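# Unfold the pallet collar and set it squarely on the pallet

## Task

Unfold the pallet collar into its open shape, then lower it onto the pallet so it sits straight and fully seated there.

## Robot and tools

Robots: four Kinova Gen3 arms, arm1 to arm4, each with seven revolute joints and a Robotiq 2F-85 two-finger gripper. Any arm can reach roughly 1.0 m out from its joint-1 axis. Loose objects may occasionally be nudged by an outside disturbance.

Frames: every pose is given in a single scene frame, in metres, with its origin on the floor and +z pointing up. Each arm's foot (base_link) faces along its own +x. The foot poses are: arm1 x=-0.424 y=-0.872 z=+0.754 quat_wxyz=(+0.738, +0.000, +0.000, +0.675); arm2 x=+0.229 y=-0.880 z=+0.835 quat_wxyz=(+0.670, +0.001, +0.000, +0.742); arm3 x=+1.000 y=-0.048 z=+0.810 quat_wxyz=(+0.112, +0.001, +0.000, -0.994); arm4 x=-0.901 y=-0.169 z=+0.832 quat_wxyz=(+0.991, -0.003, +0.004, -0.132). The hand point is the centre of the closed finger pads, which are 38 mm long. It sits about 2 cm behind the fingertips when the gripper is shut or half open, and about 0.5 cm behind them when it is fully open. The fingers point along the hand's +z axis and close along its y axis.

move: this tool commands the robots. It takes one optional object per robot, under the keys arm1, arm2, arm3 and arm4. Each object holds "joints", a map from joint name to an absolute target; these are not offsets. It can also hold "min_time_s", the shortest duration in seconds (0.1 to 8) for that arm's motions in this action.
- joint1_rad to joint7_rad are in radians. joint1, 3, 5 and 7 run from -69.115 to 69.115. joint2 runs from -2.249 to 2.249, joint4 from -2.579 to 2.579 and joint6 from -2.099 to 2.099.
- gripper_m is the fingertip gap in metres, from 0 to 0.085.
- Tolerances for "done" are ±0.01 rad and ±0.003 m.
- joint1 swings the arm about its foot; positive is clockwise seen from above, and at 0 the arm extends along the foot's +x. joint2 is the shoulder: 0 is upright and positive leans the arm forward. joint3 twists the upper arm. joint4 is the elbow: 0 is straight, and with joint3 at 0 a positive value bends it the same way positive joint2 leans. joint5 twists the forearm. joint6 is the wrist, bending like joint4 when joint5 is 0. joint7 rolls the hand; positive is counter-clockwise seen from behind.
- Joint targets are capped at 1.39 rad/s for joints 1-4 and 1.22 rad/s for joints 5-7. On one arm, the moved joints start and finish together, and the hand may sweep widely between postures. A single action lasts at most 15 s.
- Other arguments: "cameras" is a list drawn from arm1_cam_wrist, arm2_cam_wrist, arm3_cam_wrist, arm4_cam_wrist, cam_high, cam_low or "all"; [] means no images. "blocking" defaults to true, which returns only once all robots are at rest. With false the call comes back after about 0.5 s while the motion continues. A later move replaces only the joints it names; all other motions keep running. A move with no action returns the full state plus images. Example: {"arm1": {"joints": {"gripper_m": 0.05}}, "arm2": {"joints": {"joint1_rad": 0.3}, "min_time_s": 2}}.

wait(seconds 0 to 10, cameras): lets the scene run without new commands. If non-blocking moves are still running, it returns as soon as any robot comes to rest. wait(0) shows the "earlier move" line. stop(cameras): brakes all running motions and returns at rest; braked joints report "stopped" and may keep pressing on whatever they touch. zoom_image(camera, region=[x0,y0,x1,y1]): region is in pixels of the newest full image (896x504, origin at top-left), at most 504 by 504. read_manual(section="licences"): returns licence text only. finished_scene(scene): give the current scene number. It ends the scene for good, so the collar must already be seated and stay that way on its own.

Results: "move" names the robots that were commanded. A robot marked "as last shown" was not commanded; its status reads "not commanded". joint_status values:
- done or moving.
- off_target: at rest short of the target, possibly still pushing.
- stopped.
- time_out: an uncommanded stop; the joint then holds where it ended.
- not_followed, "previous command not reached" or "held back during": a built-in collision check is holding the arm back. That check may act late, and it does not prevent fingers closing onto another arm.
- limit_stop_at_motor_heat.
Joint velocities are in rad/s, and "within noise" means the arm is still. Joint torques are in N m, positive toward larger joint values. Flange force is along the hand's x, y and z axes; it includes the weight of a held object and has some error, and "no reading" means no estimate is available. A joint blocked by contact can show done before its target. MOTOR HOT appears at 60 °C. At 75 °C an OVER-TEMPERATURE FAULT makes that arm sag for 30-60 s or more, after which you must resend its targets.

Call order: if a move or wait is refused, or an uncommanded stop interrupts it, any later move, wait and finished_scene calls in the same reply are skipped. An invalid call, such as an unknown key, does not block the calls after it. The scene keeps running while you think, and unfinished moves carry on.

Avoid:
- Any hard contact between robots; closing a gripper on another arm's fingers counts as one. A hard press ends the scene.
- Torque faults. These happen when a joint exceeds 104.5 N m (joints 1-4) or 51.3 N m (joints 5-7), or strays more than 5 degrees from its planned path. The arm then freezes for 10 s, gripper included.
- Knocking anything off the work area or onto the floor, dropping or slamming parts, releasing a part that is still moving, and hitting fixed objects.
- Overheating motors by holding arms stretched out or pushing toward poses they cannot reach.
- Excessive gripper force. To grip firmly, start with the fingers wide and command gripper_m well below the part's width, but avoid squeezing hard on a part that is still resting on something.

Each tool is called after ">>>" by a JSON object that holds its "fn" and its "kwargs".

## Session

>>> {"fn": "move", "kwargs": {}}

Scene clock: 0.00 s.
Joint torques (N m): no reading
Motor temperatures (°C): arm1=[36 35 27 36 44 41 47] | arm2=[29 29 34 32 41 37 40] | arm3=[38 37 36 33 40 44 43] | arm4=[32 38 30 26 36 46 35]
Flange force (N): no reading
Joint velocities: within noise
arm1.joint_positions: joint1_rad=-0.451 joint2_rad=-0.488 joint3_rad=-0.090 joint4_rad=+1.489 joint5_rad=-0.024 joint6_rad=+1.942 joint7_rad=+1.015 gripper_m=+0.085
arm1.joint_status: not commanded
arm1.hand: x=-0.4710 y=-0.7525 z=+1.2743 quat_wxyz=(-0.037, +0.668, -0.738, -0.091) (m; scene frame)
arm2.joint_positions: joint1_rad=-0.105 joint2_rad=-0.433 joint3_rad=-0.048 joint4_rad=+1.523 joint5_rad=-0.007 joint6_rad=+1.973 joint7_rad=+1.578 gripper_m=+0.085
arm2.joint_status: not commanded
arm2.hand: x=+0.2167 y=-0.7544 z=+1.3374 quat_wxyz=(-0.030, +0.793, -0.608, -0.028) (m; scene frame)
arm3.joint_positions: joint1_rad=+0.140 joint2_rad=-0.480 joint3_rad=-0.040 joint4_rad=+1.504 joint5_rad=-0.048 joint6_rad=+1.957 joint7_rad=+1.461 gripper_m=+0.085
arm3.joint_status: not commanded
arm3.hand: x=+0.8757 y=-0.0555 z=+1.3239 quat_wxyz=(-0.022, -0.997, -0.017, +0.077) (m; scene frame)
arm4.joint_positions: joint1_rad=-0.493 joint2_rad=-0.458 joint3_rad=-0.036 joint4_rad=+1.502 joint5_rad=-0.057 joint6_rad=+2.052 joint7_rad=+1.434 gripper_m=+0.085
arm4.joint_status: not commanded
arm4.hand: x=-0.7992 y=-0.1467 z=+1.3410 quat_wxyz=(-0.014, +0.076, -0.997, -0.019) (m; scene frame)
pictures: arm1_cam_wrist, arm2_cam_wrist, arm3_cam_wrist, arm4_cam_wrist, cam_high, cam_low

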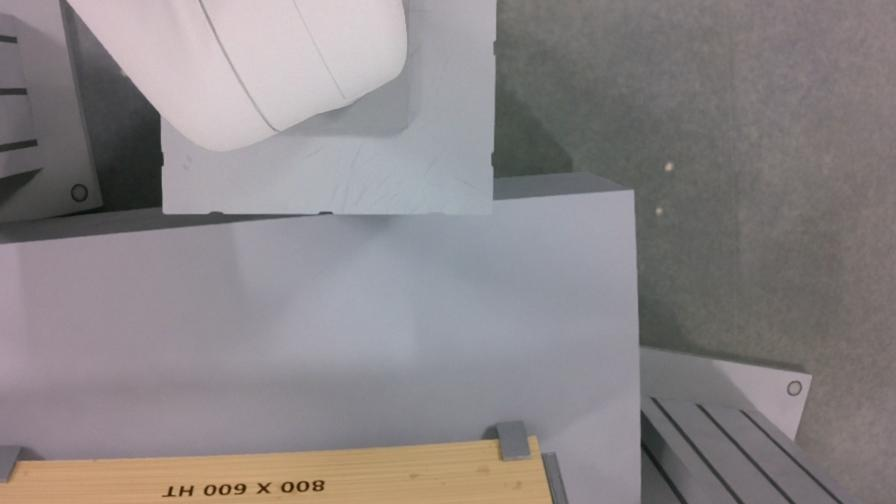

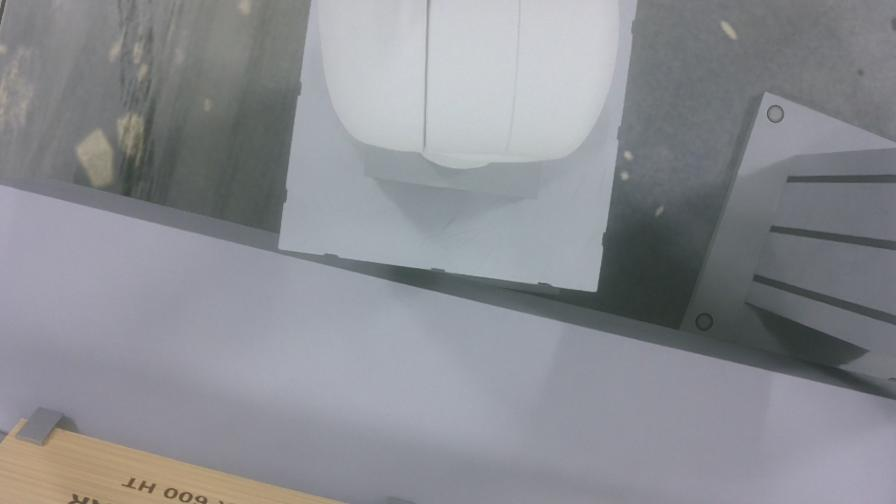

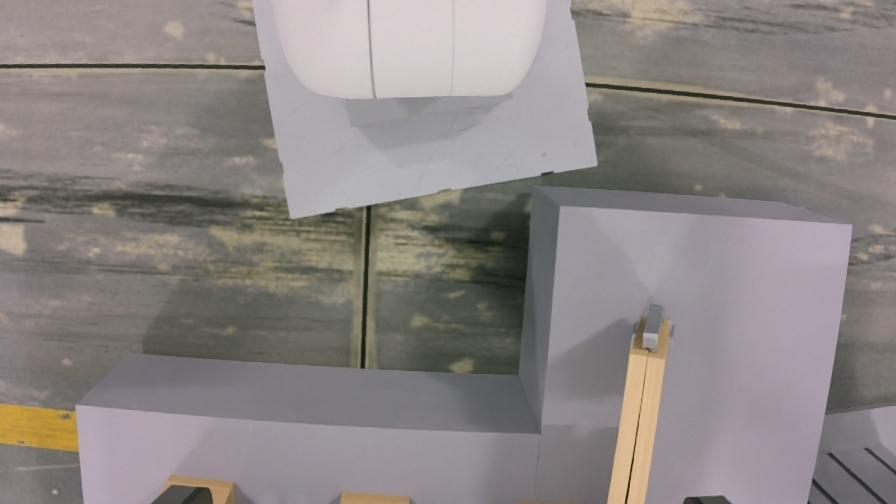

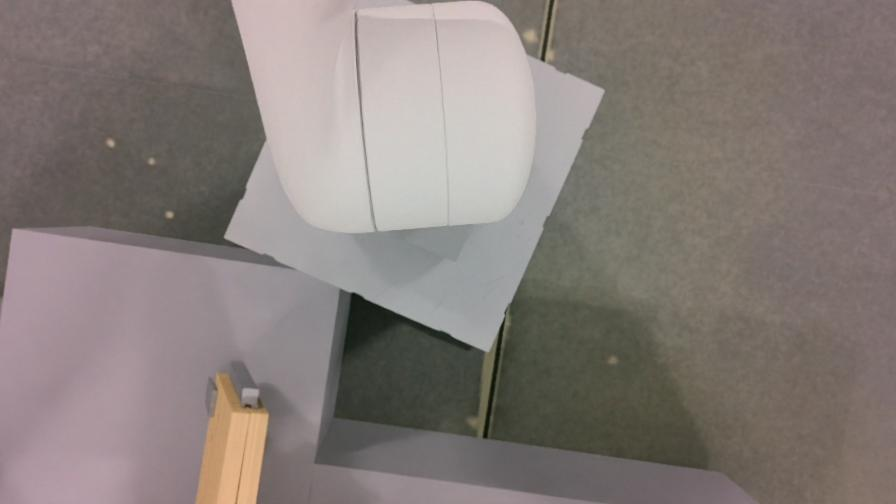

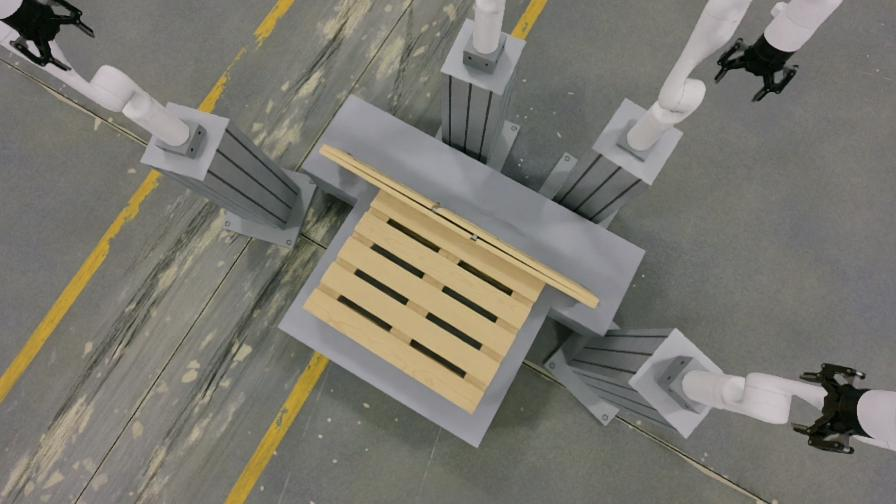

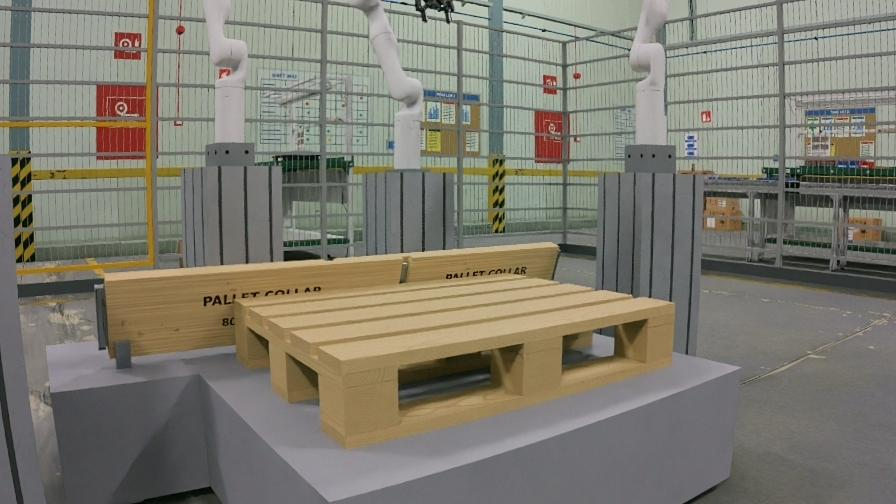

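>>> {"fn": "zoom_image", "kwargs": {"camera": "cam_high", "region": [310, 130, 610, 310]}}

>>> {"fn": "zoom_image", "kwargs": {"camera": "arm4_cam_wrist", "region": [160, 344, 320, 504]}}

>>> {"fn": "zoom_image", "kwargs": {"camera": "arm3_cam_wrist", "region": [550, 284, 770, 504]}}

>>> {"fn": "zoom_image", "kwargs": {"camera": "cam_low", "region": [80, 230, 580, 450]}}

Scaled by 1.680 from the camera's image (finer frame: 1280x720).

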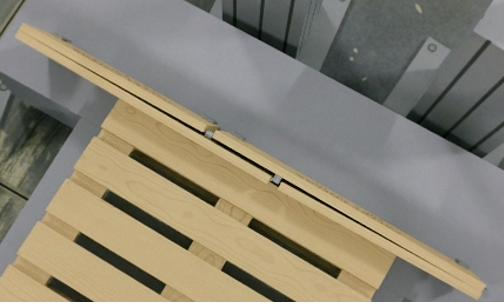

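Scaled by 3.150 from the camera's image (finer frame: 1280x720).

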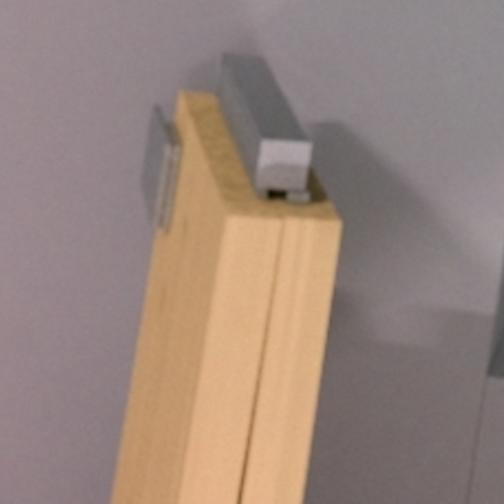

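Scaled by 2.291 from the camera's image (finer frame: 1280x720).

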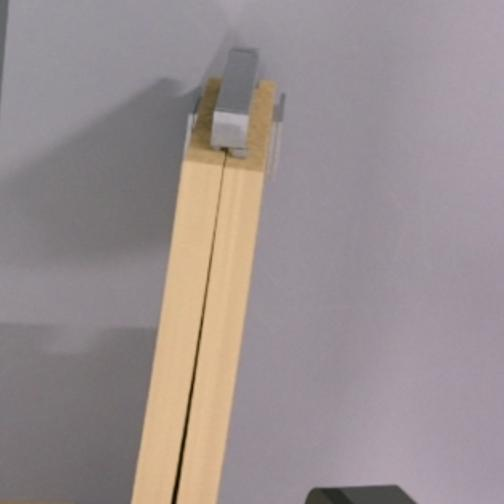

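Scaled by 1.008 from the camera's image (finer frame: 1280x720).

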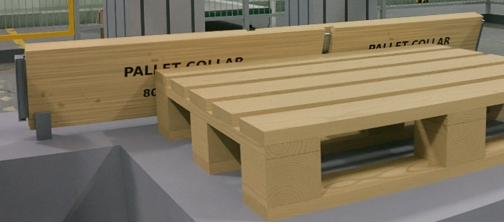

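>>> {"fn": "move", "kwargs": {"arm1": {"joints":{"joint1_rad":-0.089,"joint2_rad":0.407,"joint3_rad":0,"joint4_rad":0.718,"joint5_rad":0,"joint6_rad":2.017,"joint7_rad":1.571}}, "arm2": {"joints":{"joint1_rad":0.101,"joint2_rad":0.398,"joint3_rad":0,"joint4_rad":0.839,"joint5_rad":0,"joint6_rad":1.905,"joint7_rad":1.571}}, "arm3": {"joints":{"joint1_rad":-0.56,"joint2_rad":0.132,"joint3_rad":0,"joint4_rad":1.118,"joint5_rad":0,"joint6_rad":1.891,"joint7_rad":0.785}}, "arm4": {"joints":{"joint1_rad":0.405,"joint2_rad":0.001,"joint3_rad":0,"joint4_rad":1.335,"joint5_rad":0,"joint6_rad":1.806,"joint7_rad":2.241}}, "cameras": ["all"]}}

Scene clock: 167.10 s.
Joint torques (N m): arm1=[-0.59 -17.96 -1.19 -8.24 0.26 0.02 0.37] | arm2=[0.61 -14.53 -0.1 -9.23 0.19 -0.18 -0.32] | arm3=[-0.73 -11.41 -0.03 -9.18 0.44 0.11 -0.04] | arm4=[0.31 -8.55 -0.94 -8.66 -0.1 0.31 -0.03]
Motor temperatures (°C): arm1=[34 33 27 33 43 39 46] | arm2=[28 29 32 30 39 36 40] | arm3=[34 34 32 32 40 43 42] | arm4=[29 35 28 26 35 45 35]
Flange force (N): arm1=[-5.4 -1.1 -2.3] | arm2=[8.4 0.9 4.6] | arm3=[0.0 -2.2 2.6] | arm4=[1.2 -0.8 0.4]
move: arm1 done; arm2 done; arm3 done; arm4 done
Joint velocities: within noise
arm1.joint_positions: joint1_rad=-0.089 joint2_rad=+0.407 joint3_rad=+0.000 joint4_rad=+0.718 joint5_rad=+0.000 joint6_rad=+2.017 joint7_rad=+1.571 gripper_m=+0.085
arm1.joint_status: all done
arm1.hand: x=-0.3985 y=-0.4217 z=+1.2489 quat_wxyz=(+0.000, +0.707, -0.707, +0.000)
arm2.joint_positions: joint1_rad=+0.101 joint2_rad=+0.398 joint3_rad=+0.000 joint4_rad=+0.839 joint5_rad=+0.000 joint6_rad=+1.905 joint7_rad=+1.571 gripper_m=+0.085
arm2.joint_status: all done
arm2.hand: x=+0.2541 y=-0.4212 z=+1.3004 quat_wxyz=(+0.000, +0.708, -0.706, -0.001)
arm3.joint_positions: joint1_rad=-0.560 joint2_rad=+0.132 joint3_rad=+0.000 joint4_rad=+1.118 joint5_rad=+0.000 joint6_rad=+1.891 joint7_rad=+0.785 gripper_m=+0.085
arm3.joint_status: all done
arm3.hand: x=+0.7315 y=-0.2801 z=+1.2991 quat_wxyz=(-0.001, -1.000, +0.000, -0.001)
arm4.joint_positions: joint1_rad=+0.405 joint2_rad=+0.001 joint3_rad=+0.000 joint4_rad=+1.335 joint5_rad=+0.000 joint6_rad=+1.806 joint7_rad=+2.241 gripper_m=+0.085
arm4.joint_status: all done
arm4.hand: x=-0.6728 y=-0.3768 z=+1.2986 quat_wxyz=(+0.005, +0.000, -1.000, +0.002)
pictures: arm1_cam_wrist, arm2_cam_wrist, arm3_cam_wrist, arm4_cam_wrist, cam_high, cam_low

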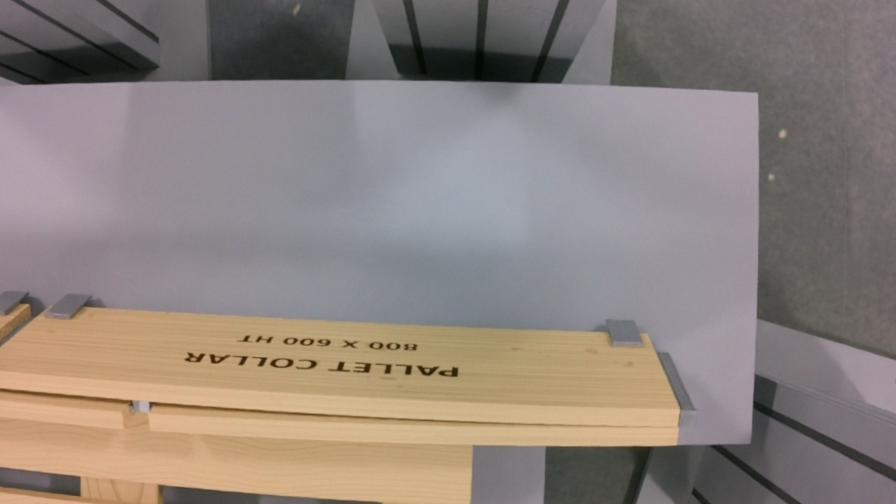

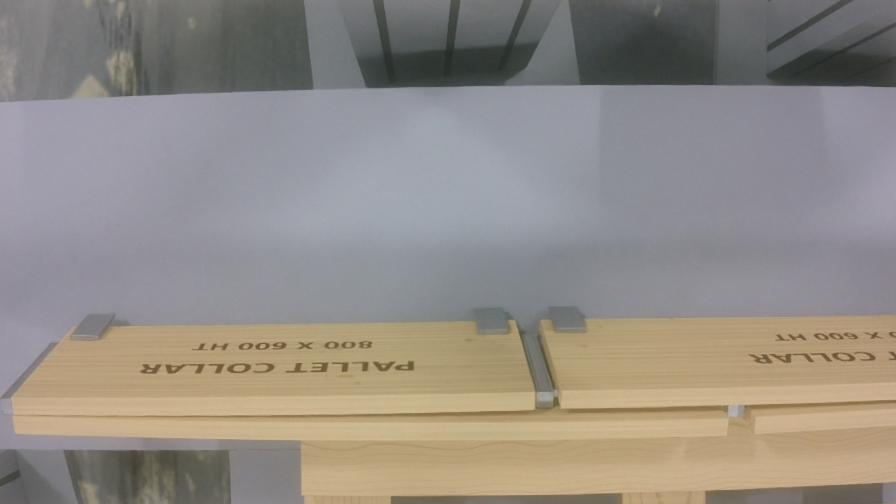

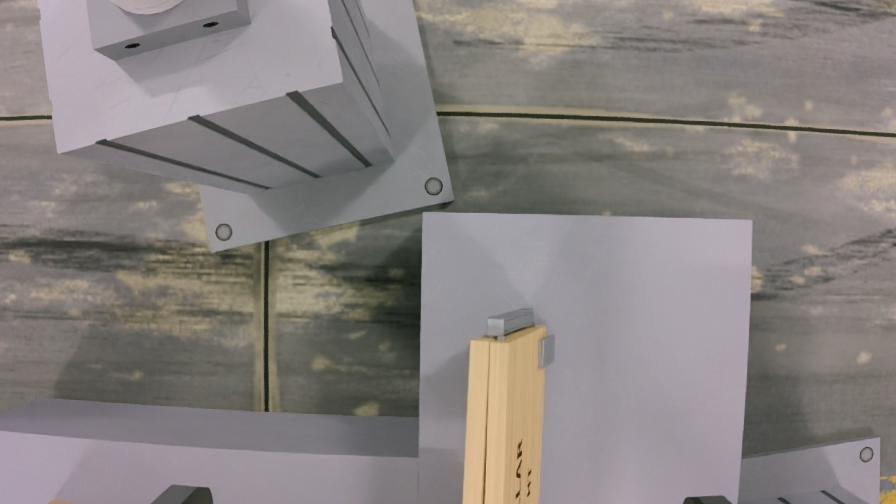

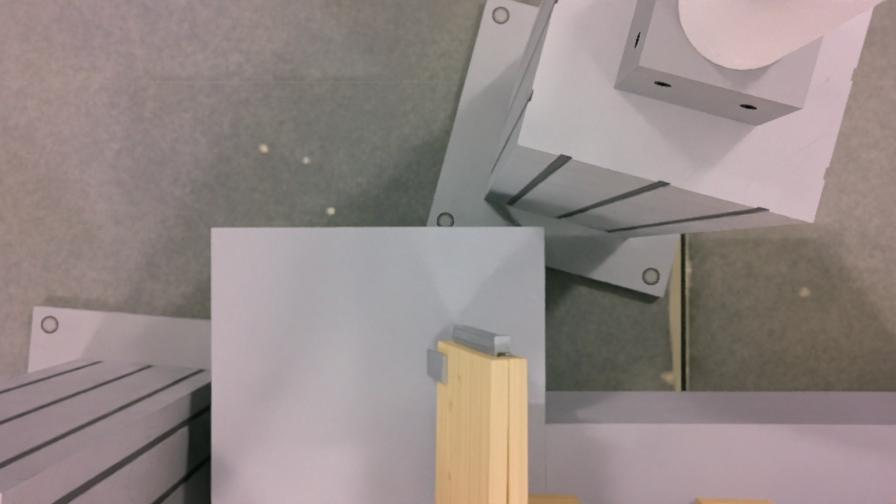

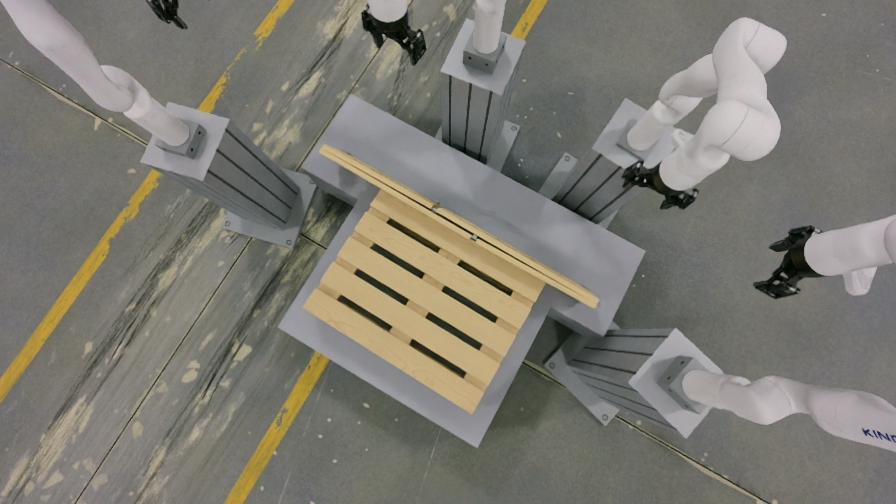

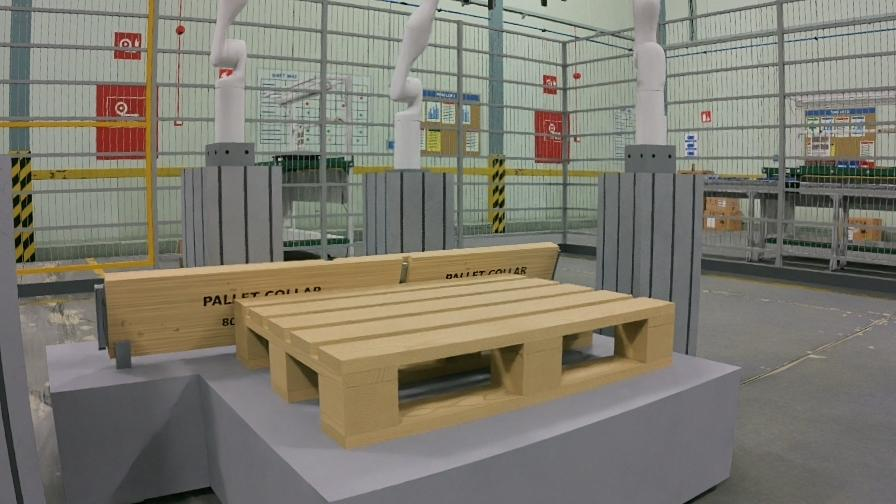

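>>> {"fn": "zoom_image", "kwargs": {"camera": "arm2_cam_wrist", "region": [480, 290, 780, 460]}}

>>> {"fn": "zoom_image", "kwargs": {"camera": "arm1_cam_wrist", "region": [0, 280, 250, 460]}}

>>> {"fn": "zoom_image", "kwargs": {"camera": "arm2_cam_wrist", "region": [0, 300, 250, 460]}}

>>> {"fn": "zoom_image", "kwargs": {"camera": "arm4_cam_wrist", "region": [400, 304, 600, 504]}}

>>> {"fn": "zoom_image", "kwargs": {"camera": "cam_high", "region": [400, 180, 520, 260]}}

Scaled by 1.680 from the camera's image (finer frame: 1280x720).

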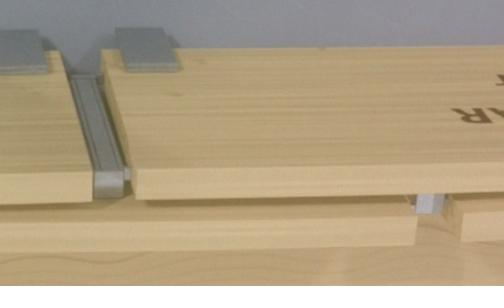

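Scaled by 2.016 from the camera's image (finer frame: 1280x720).

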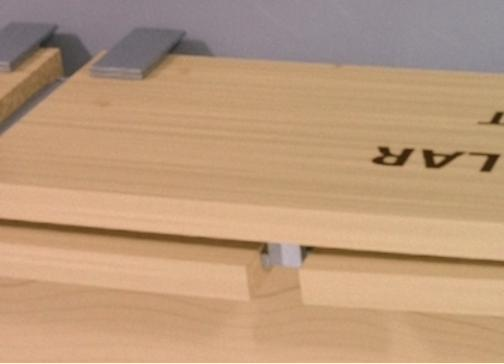

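Scaled by 2.016 from the camera's image (finer frame: 1280x720).

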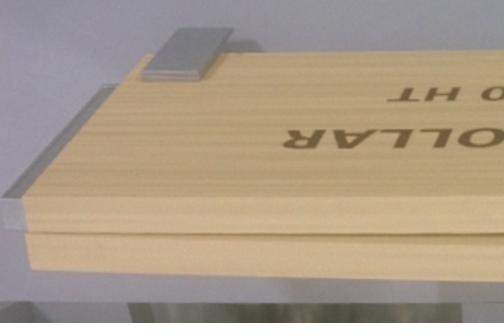

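Scaled by 2.520 from the camera's image (finer frame: 1280x720).

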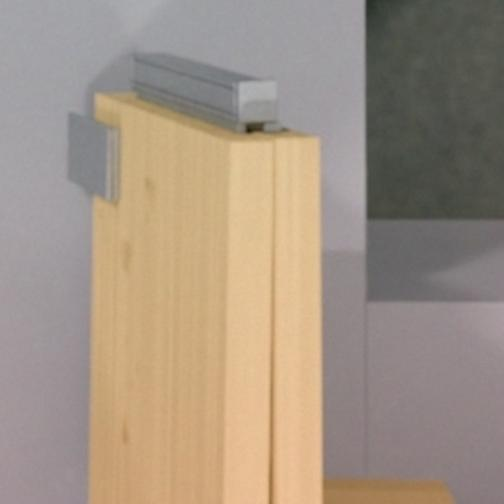

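Scaled by 4.200 from the camera's image (finer frame: 1280x720).

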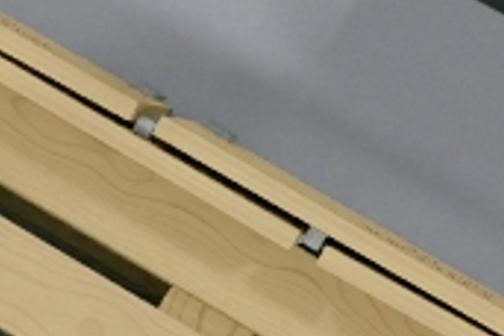

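>>> {"fn": "move", "kwargs": {"arm2": {"joints":{"joint1_rad":-0.239,"joint2_rad":1.079,"joint4_rad":1.45,"joint6_rad":0.613,"joint7_rad":1.23}}, "arm3": {"joints":{"joint1_rad":0.7226,"joint2_rad":0.834,"joint4_rad":0.79,"joint6_rad":1.518,"joint7_rad":2.068}}, "arm4": {"joints":{"joint1_rad":-1.014,"joint2_rad":0.809,"joint4_rad":0.908,"joint6_rad":1.425,"joint7_rad":0.822}}, "cameras": ["arm2_cam_wrist","arm3_cam_wrist","arm4_cam_wrist"]}}

>>> {"fn": "zoom_image", "kwargs": {"camera": "arm2_cam_wrist", "region": [200, 254, 700, 504]}}

Scene clock: 308.97 s.
Joint torques (N m): arm1=[-0.59 -17.99 -1.26 -8.23 0.25 -0.02 0.4] | arm2=[0.55 -21.03 0.16 -5.88 0.19 -0.22 -0.38] | arm3=[-0.66 -23.58 0.3 -9.57 0.49 0.1 -0.02] | arm4=[0.16 -23.56 -0.77 -8.78 -0.22 0.34 -0.03]
Motor temperatures (°C): arm1=[34 33 27 33 43 39 46] | arm2=[28 30 31 30 39 36 40] | arm3=[32 33 31 32 39 43 41] | arm4=[29 34 27 26 35 45 35]
Flange force (N): arm1=[-5.7 -1.1 -2.6] | arm2=[5.0 -0.8 -4.7] | arm3=[5.6 2.1 1.4] | arm4=[0.8 -0.3 0.2]
move: arm2 done; arm3 done; arm4 done
Joint velocities: within noise
arm1: as last shown
arm2.joint_positions: joint1_rad=-0.239 joint2_rad=+1.079 joint3_rad=+0.000 joint4_rad=+1.450 joint5_rad=+0.000 joint6_rad=+0.613 joint7_rad=+1.230 gripper_m=+0.085
arm2.joint_status: all done
arm2.hand: x=+0.0676 y=-0.3521 z=+0.7515 quat_wxyz=(+0.000, +0.707, -0.707, -0.001)
arm3.joint_positions: joint1_rad=+0.723 joint2_rad=+0.834 joint3_rad=+0.000 joint4_rad=+0.790 joint5_rad=+0.000 joint6_rad=+1.518 joint7_rad=+2.068 gripper_m=+0.085
arm3.joint_status: all done
arm3.hand: x=+0.4619 y=+0.2725 z=+1.0480 quat_wxyz=(+0.000, -1.000, +0.000, -0.001)
arm4.joint_positions: joint1_rad=-1.014 joint2_rad=+0.809 joint3_rad=+0.000 joint4_rad=+0.908 joint5_rad=+0.000 joint6_rad=+1.425 joint7_rad=+0.822 gripper_m=+0.085
arm4.joint_status: all done
arm4.hand: x=-0.4315 y=+0.2323 z=+1.0446 quat_wxyz=(+0.005, +0.000, -1.000, +0.002)

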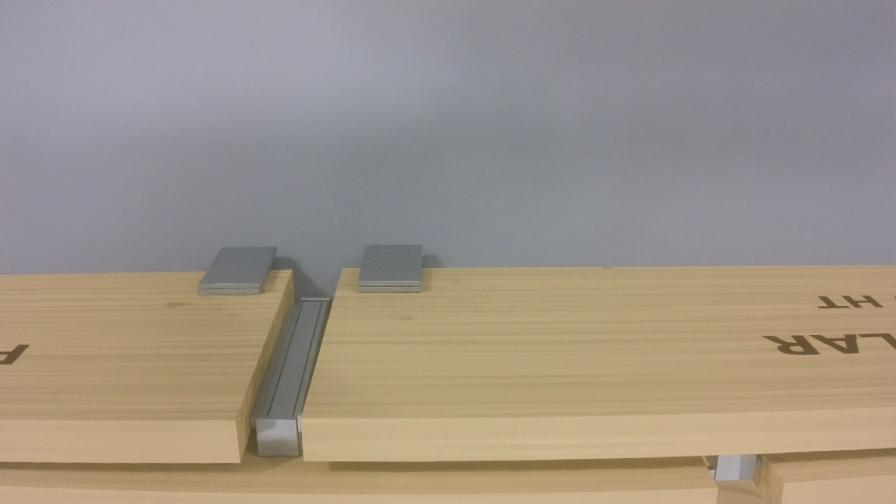

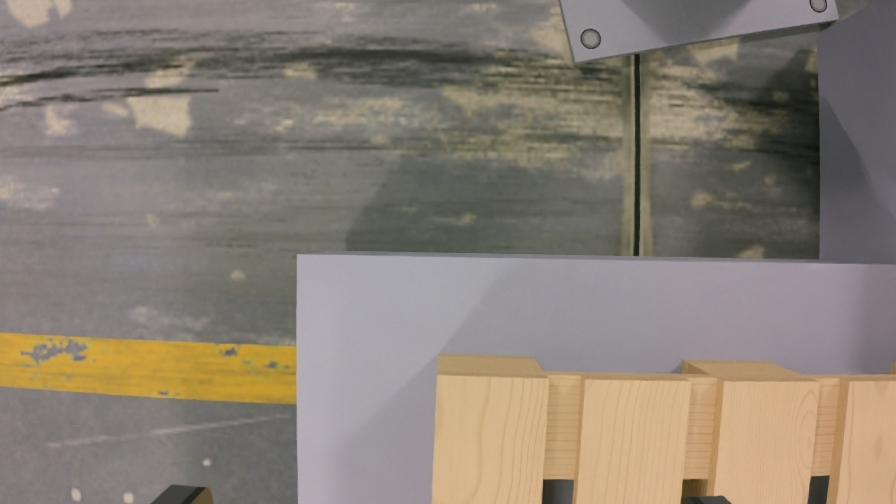

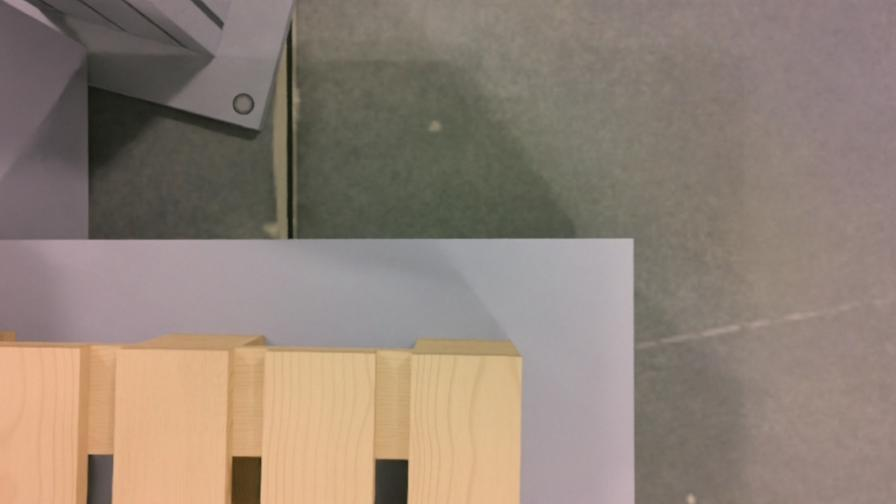

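Scaled by 1.008 from the camera's image (finer frame: 1280x720).

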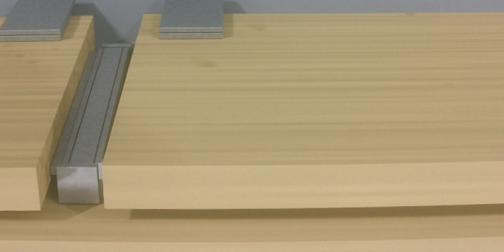

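>>> {"fn": "move", "kwargs": {"arm1": {"joints":{"joint7_rad":4.713}}, "arm2": {"joints":{"joint1_rad":-0.246,"joint2_rad":1.223,"joint4_rad":1.177,"joint6_rad":0.742,"joint7_rad":1.2235}}, "arm3": {"joints":{"joint7_rad":-1.074}}, "arm4": {"joints":{"joint7_rad":-2.32}}, "cameras": ["arm1_cam_wrist","arm2_cam_wrist","arm3_cam_wrist","arm4_cam_wrist"]}}

>>> {"fn": "zoom_image", "kwargs": {"camera": "arm2_cam_wrist", "region": [200, 154, 700, 404]}}

Scene clock: 388.00 s.
Joint torques (N m): arm1=[-0.59 -18.08 -1.24 -8.34 0.28 -0.13 0.41] | arm2=[0.64 -23.07 0.15 -6.86 0.17 -0.15 -0.41] | arm3=[-0.67 -23.69 0.24 -9.66 0.48 0.01 -0.05] | arm4=[0.14 -23.65 -0.72 -8.83 -0.15 0.27 -0.01]
Motor temperatures (°C): arm1=[33 33 27 33 43 38 46] | arm2=[28 31 31 30 39 36 40] | arm3=[32 34 31 32 39 43 41] | arm4=[28 35 27 26 35 45 35]
Flange force (N): arm1=[5.6 1.0 -2.6] | arm2=[6.8 -1.5 -4.8] | arm3=[-5.6 -1.9 1.4] | arm4=[-0.6 0.1 0.1]
move: arm1 done; arm2 done; arm3 done; arm4 done
Joint velocities: within noise
arm1.joint_positions: joint1_rad=-0.089 joint2_rad=+0.407 joint3_rad=+0.000 joint4_rad=+0.718 joint5_rad=+0.000 joint6_rad=+2.017 joint7_rad=+4.713 gripper_m=+0.085
arm1.joint_status: all done
arm1.hand: x=-0.3985 y=-0.4217 z=+1.2489 quat_wxyz=(+0.000, +0.707, +0.707, +0.000)
arm2.joint_positions: joint1_rad=-0.246 joint2_rad=+1.223 joint3_rad=+0.000 joint4_rad=+1.177 joint5_rad=+0.000 joint6_rad=+0.742 joint7_rad=+1.223 gripper_m=+0.085
arm2.joint_status: all done
arm2.hand: x=+0.0447 y=-0.3003 z=+0.7218 quat_wxyz=(+0.000, +0.708, -0.707, -0.001)
arm3.joint_positions: joint1_rad=+0.723 joint2_rad=+0.834 joint3_rad=+0.000 joint4_rad=+0.790 joint5_rad=+0.000 joint6_rad=+1.518 joint7_rad=-1.074 gripper_m=+0.085
arm3.joint_status: all done
arm3.hand: x=+0.4619 y=+0.2725 z=+1.0480 quat_wxyz=(+0.001, +0.000, +1.000, +0.000)
arm4.joint_positions: joint1_rad=-1.014 joint2_rad=+0.809 joint3_rad=+0.000 joint4_rad=+0.908 joint5_rad=+0.000 joint6_rad=+1.425 joint7_rad=-2.320 gripper_m=+0.085
arm4.joint_status: all done
arm4.hand: x=-0.4315 y=+0.2323 z=+1.0445 quat_wxyz=(-0.002, -1.000, +0.000, +0.005)

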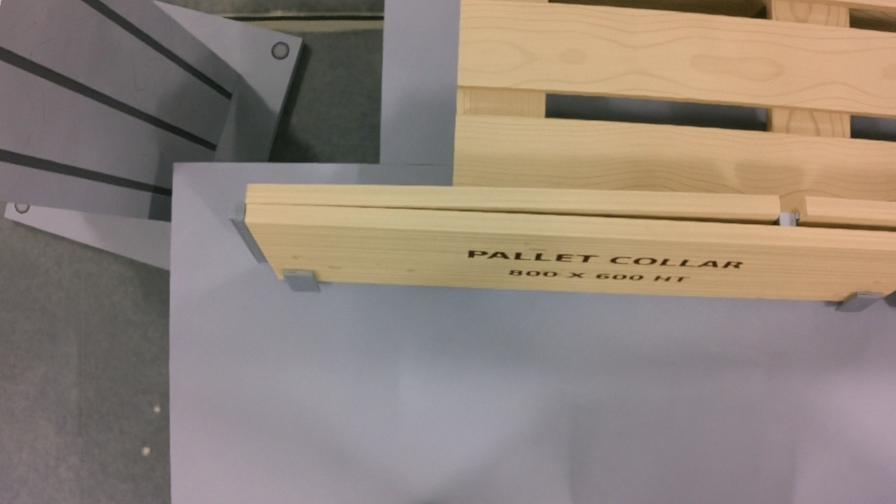

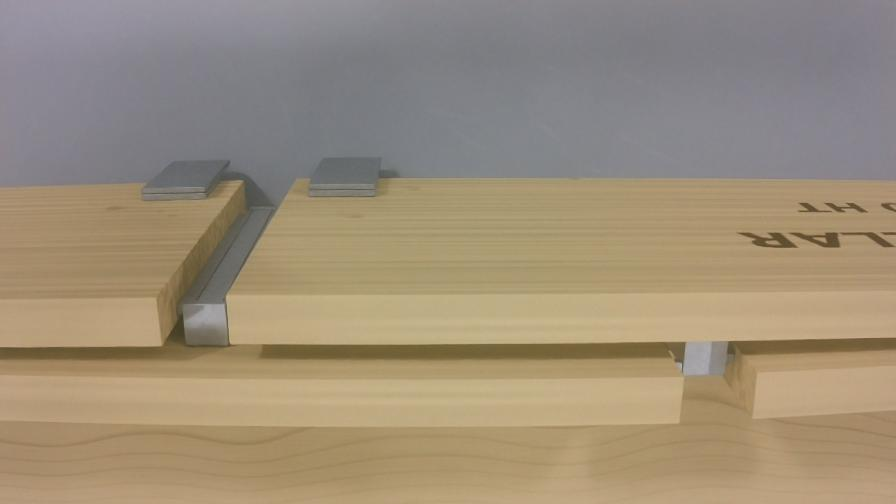

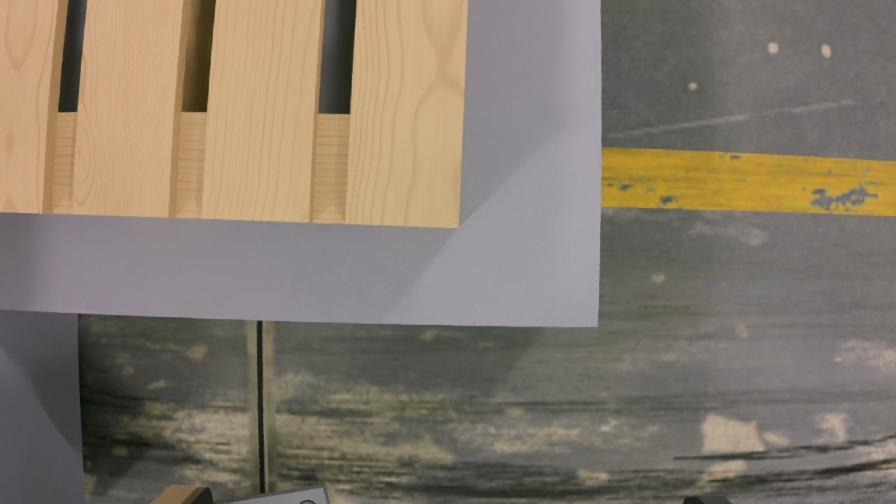

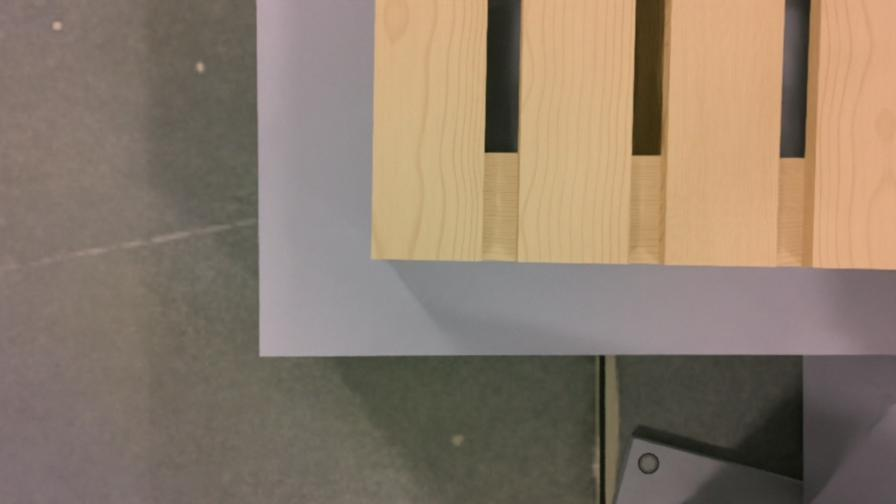

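Scaled by 1.008 from the camera's image (finer frame: 1280x720).

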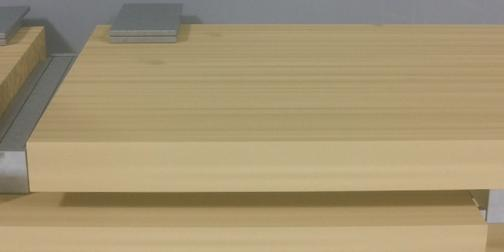

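>>> {"fn": "move", "kwargs": {"arm2": {"joints":{"joint1_rad":-0.265,"joint2_rad":1.582,"joint4_rad":0.876,"joint6_rad":0.683,"joint7_rad":1.204,"gripper_m":0.03}}, "arm4": {"joints":{"joint1_rad":-0.126,"joint2_rad":1.279,"joint4_rad":2.064,"joint6_rad":-0.987,"joint7_rad":-1.571}}, "cameras": ["arm2_cam_wrist","arm4_cam_wrist"]}}

>>> {"fn": "zoom_image", "kwargs": {"camera": "arm4_cam_wrist", "region": [350, 150, 600, 350]}}

Scene clock: 517.70 s.
Joint torques (N m): arm1=[-0.54 -18.09 -1.25 -8.32 0.29 -0.1 0.36] | arm2=[0.57 -23.95 0.14 -6.39 0.25 -0.25 -0.4] | arm3=[-0.71 -23.66 0.25 -9.68 0.45 0.03 -0.01] | arm4=[0.34 -19.5 -0.55 -0.1 -0.19 -1.77 0]
Motor temperatures (°C): arm1=[33 33 27 32 42 38 45] | arm2=[28 32 30 30 38 36 40] | arm3=[31 34 30 32 39 43 40] | arm4=[28 36 27 26 35 44 35]
Flange force (N): arm1=[5.7 1.0 -2.5] | arm2=[6.9 -1.8 -6.6] | arm3=[-5.8 -2.1 1.5] | arm4=[0.0 0.7 -0.7]
move: arm2 done; arm4 done
Joint velocities: within noise
arm1, arm3: as last shown
arm2.joint_positions: joint1_rad=-0.265 joint2_rad=+1.582 joint3_rad=+0.000 joint4_rad=+0.876 joint5_rad=+0.000 joint6_rad=+0.683 joint7_rad=+1.204 gripper_m=+0.030
arm2.joint_status: all done
arm2.hand: x=+0.0292 y=-0.2927 z=+0.5618 quat_wxyz=(+0.000, +0.707, -0.707, -0.002)
arm4.joint_positions: joint1_rad=-0.126 joint2_rad=+1.279 joint3_rad=+0.000 joint4_rad=+2.064 joint5_rad=+0.000 joint6_rad=-0.987 joint7_rad=-1.571 gripper_m=+0.085
arm4.joint_status: all done
arm4.hand: x=-0.3512 y=-0.2723 z=+0.7056 quat_wxyz=(-0.029, -0.923, +0.064, -0.378)

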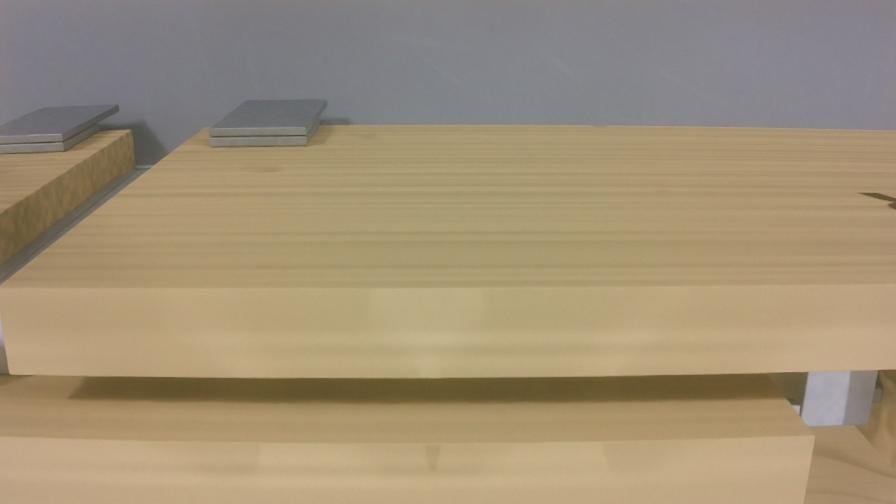

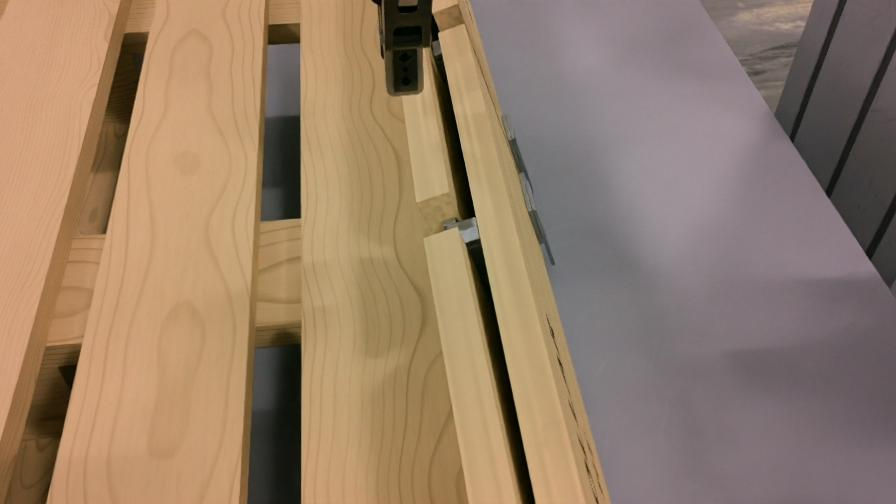

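Scaled by 2.016 from the camera's image (finer frame: 1280x720).

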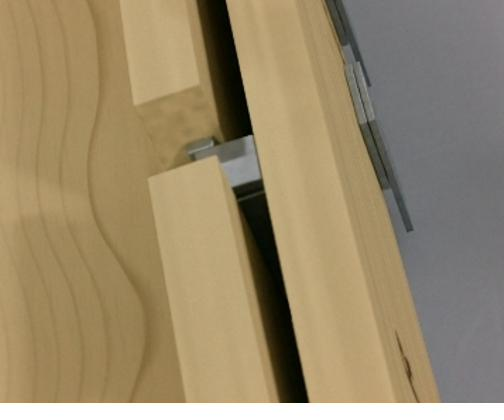

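>>> {"fn": "move", "kwargs": {"arm2": {"joints":{"joint7_rad":-0.367}}, "cameras": ["arm2_cam_wrist","arm4_cam_wrist"]}}

>>> {"fn": "zoom_image", "kwargs": {"camera": "arm4_cam_wrist", "region": [350, 0, 550, 200]}}

Scene clock: 534.13 s.
Joint torques (N m): arm1=[-0.53 -18.08 -1.17 -8.32 0.28 -0.11 0.36] | arm2=[0.52 -23.95 0.19 -6.53 0.18 -0.3 -0.35] | arm3=[-0.64 -23.68 0.29 -9.67 0.47 0.02 -0.03] | arm4=[0.4 -19.52 -0.54 -0.11 -0.16 -1.81 -0.03]
Motor temperatures (°C): arm1=[33 33 27 32 42 38 45] | arm2=[28 32 30 30 38 36 40] | arm3=[31 35 30 32 39 43 40] | arm4=[28 36 27 26 35 44 35]
Flange force (N): arm1=[5.6 1.0 -2.6] | arm2=[-2.0 -7.4 -7.0] | arm3=[-5.6 -2.1 1.5] | arm4=[0.1 0.4 -0.7]
move: arm2 done
Joint velocities: within noise
arm1, arm3, arm4: as last shown
arm2.joint_positions: joint1_rad=-0.265 joint2_rad=+1.582 joint3_rad=+0.000 joint4_rad=+0.876 joint5_rad=+0.000 joint6_rad=+0.683 joint7_rad=-0.367 gripper_m=+0.030
arm2.joint_status: all done
arm2.hand: x=+0.0292 y=-0.2927 z=+0.5618 quat_wxyz=(+0.001, +0.000, -1.000, -0.001)

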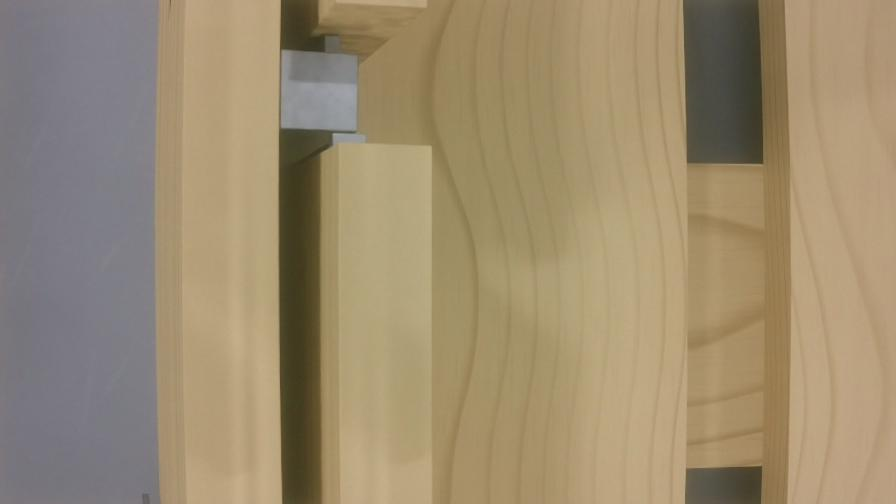

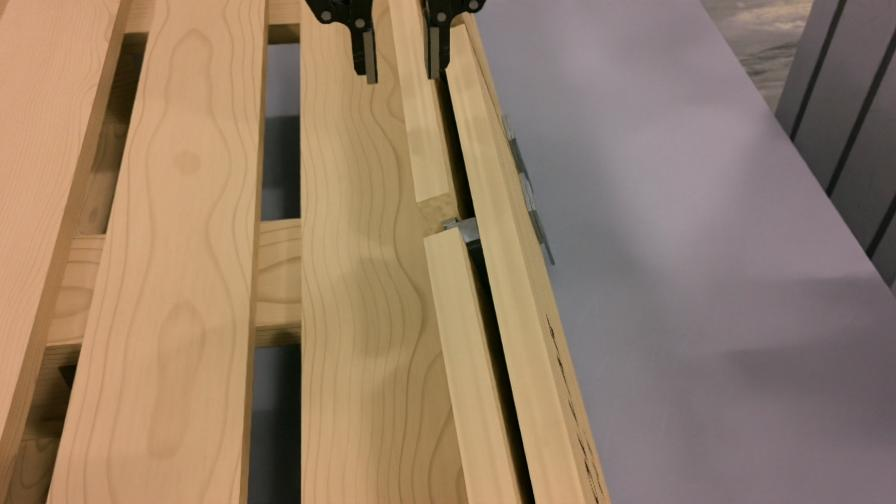

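Scaled by 2.520 from the camera's image (finer frame: 1280x720).

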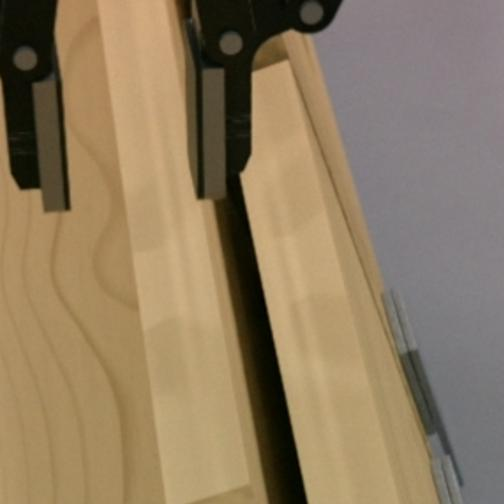

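>>> {"fn": "move", "kwargs": {"arm2": {"joints":{"joint1_rad":-0.2688,"joint2_rad":1.6573,"joint4_rad":0.8178,"joint6_rad":0.6665,"joint7_rad":-0.370},"min_time_s":1.5}, "cameras": ["arm2_cam_wrist","arm4_cam_wrist"]}}

>>> {"fn": "zoom_image", "kwargs": {"camera": "arm4_cam_wrist", "region": [350, 20, 550, 220]}}

Scene clock: 581.77 s.
Joint torques (N m): arm1=[-0.54 -18.09 -1.2 -8.34 0.26 -0.08 0.36] | arm2=[2.68 -23.51 2.28 -10.02 0.92 -3.56 -0.29] | arm3=[-0.67 -23.7 0.25 -9.72 0.47 0.05 -0.03] | arm4=[0.38 -19.52 -0.58 -0.11 -0.17 -1.77 -0.04]
Motor temperatures (°C): arm1=[33 33 27 32 42 38 45] | arm2=[28 33 30 30 38 36 40] | arm3=[31 35 30 32 39 43 40] | arm4=[28 36 27 26 35 44 35]
Flange force (N): arm1=[5.6 1.0 -2.3] | arm2=[-1.8 -17.9 -17.6] | arm3=[-5.9 -2.2 1.7] | arm4=[0.0 0.5 -0.7]
move: arm2 done
Joint velocities: within noise
arm1, arm3, arm4: as last shown
arm2.joint_positions: joint1_rad=-0.269 joint2_rad=+1.657 joint3_rad=+0.000 joint4_rad=+0.818 joint5_rad=+0.000 joint6_rad=+0.666 joint7_rad=-0.370 gripper_m=+0.030
arm2.joint_status: all done
arm2.hand: x=+0.0290 y=-0.2989 z=+0.5268 quat_wxyz=(+0.001, +0.001, -1.000, -0.001)

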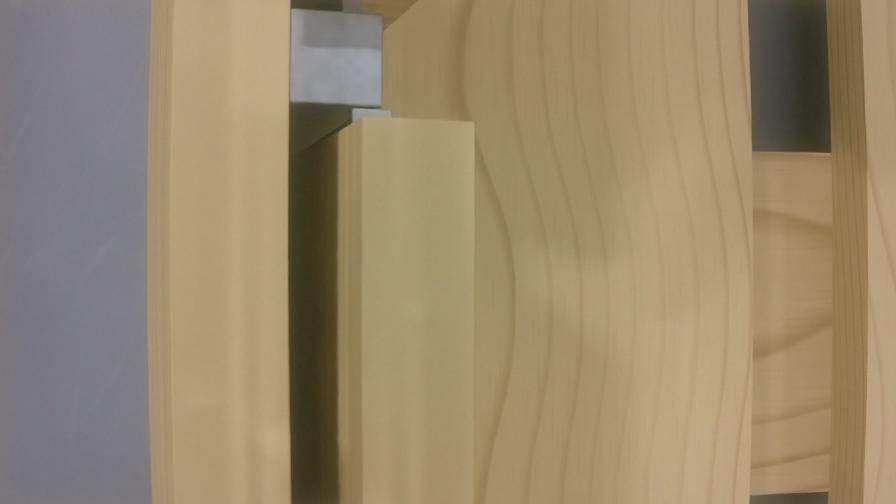

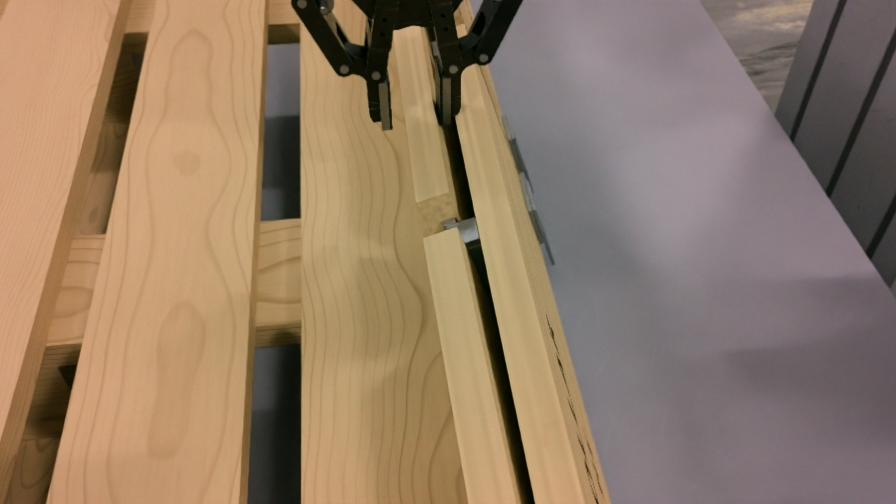

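Scaled by 2.520 from the camera's image (finer frame: 1280x720).

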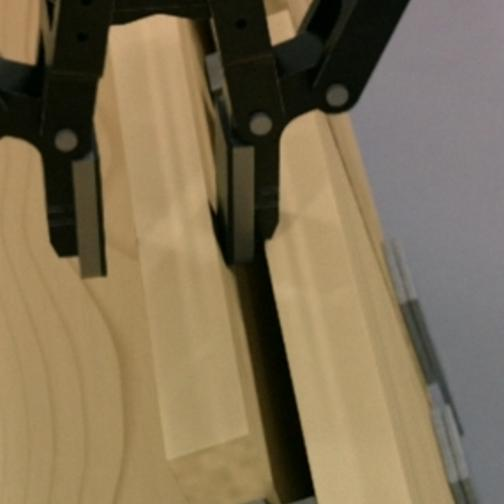

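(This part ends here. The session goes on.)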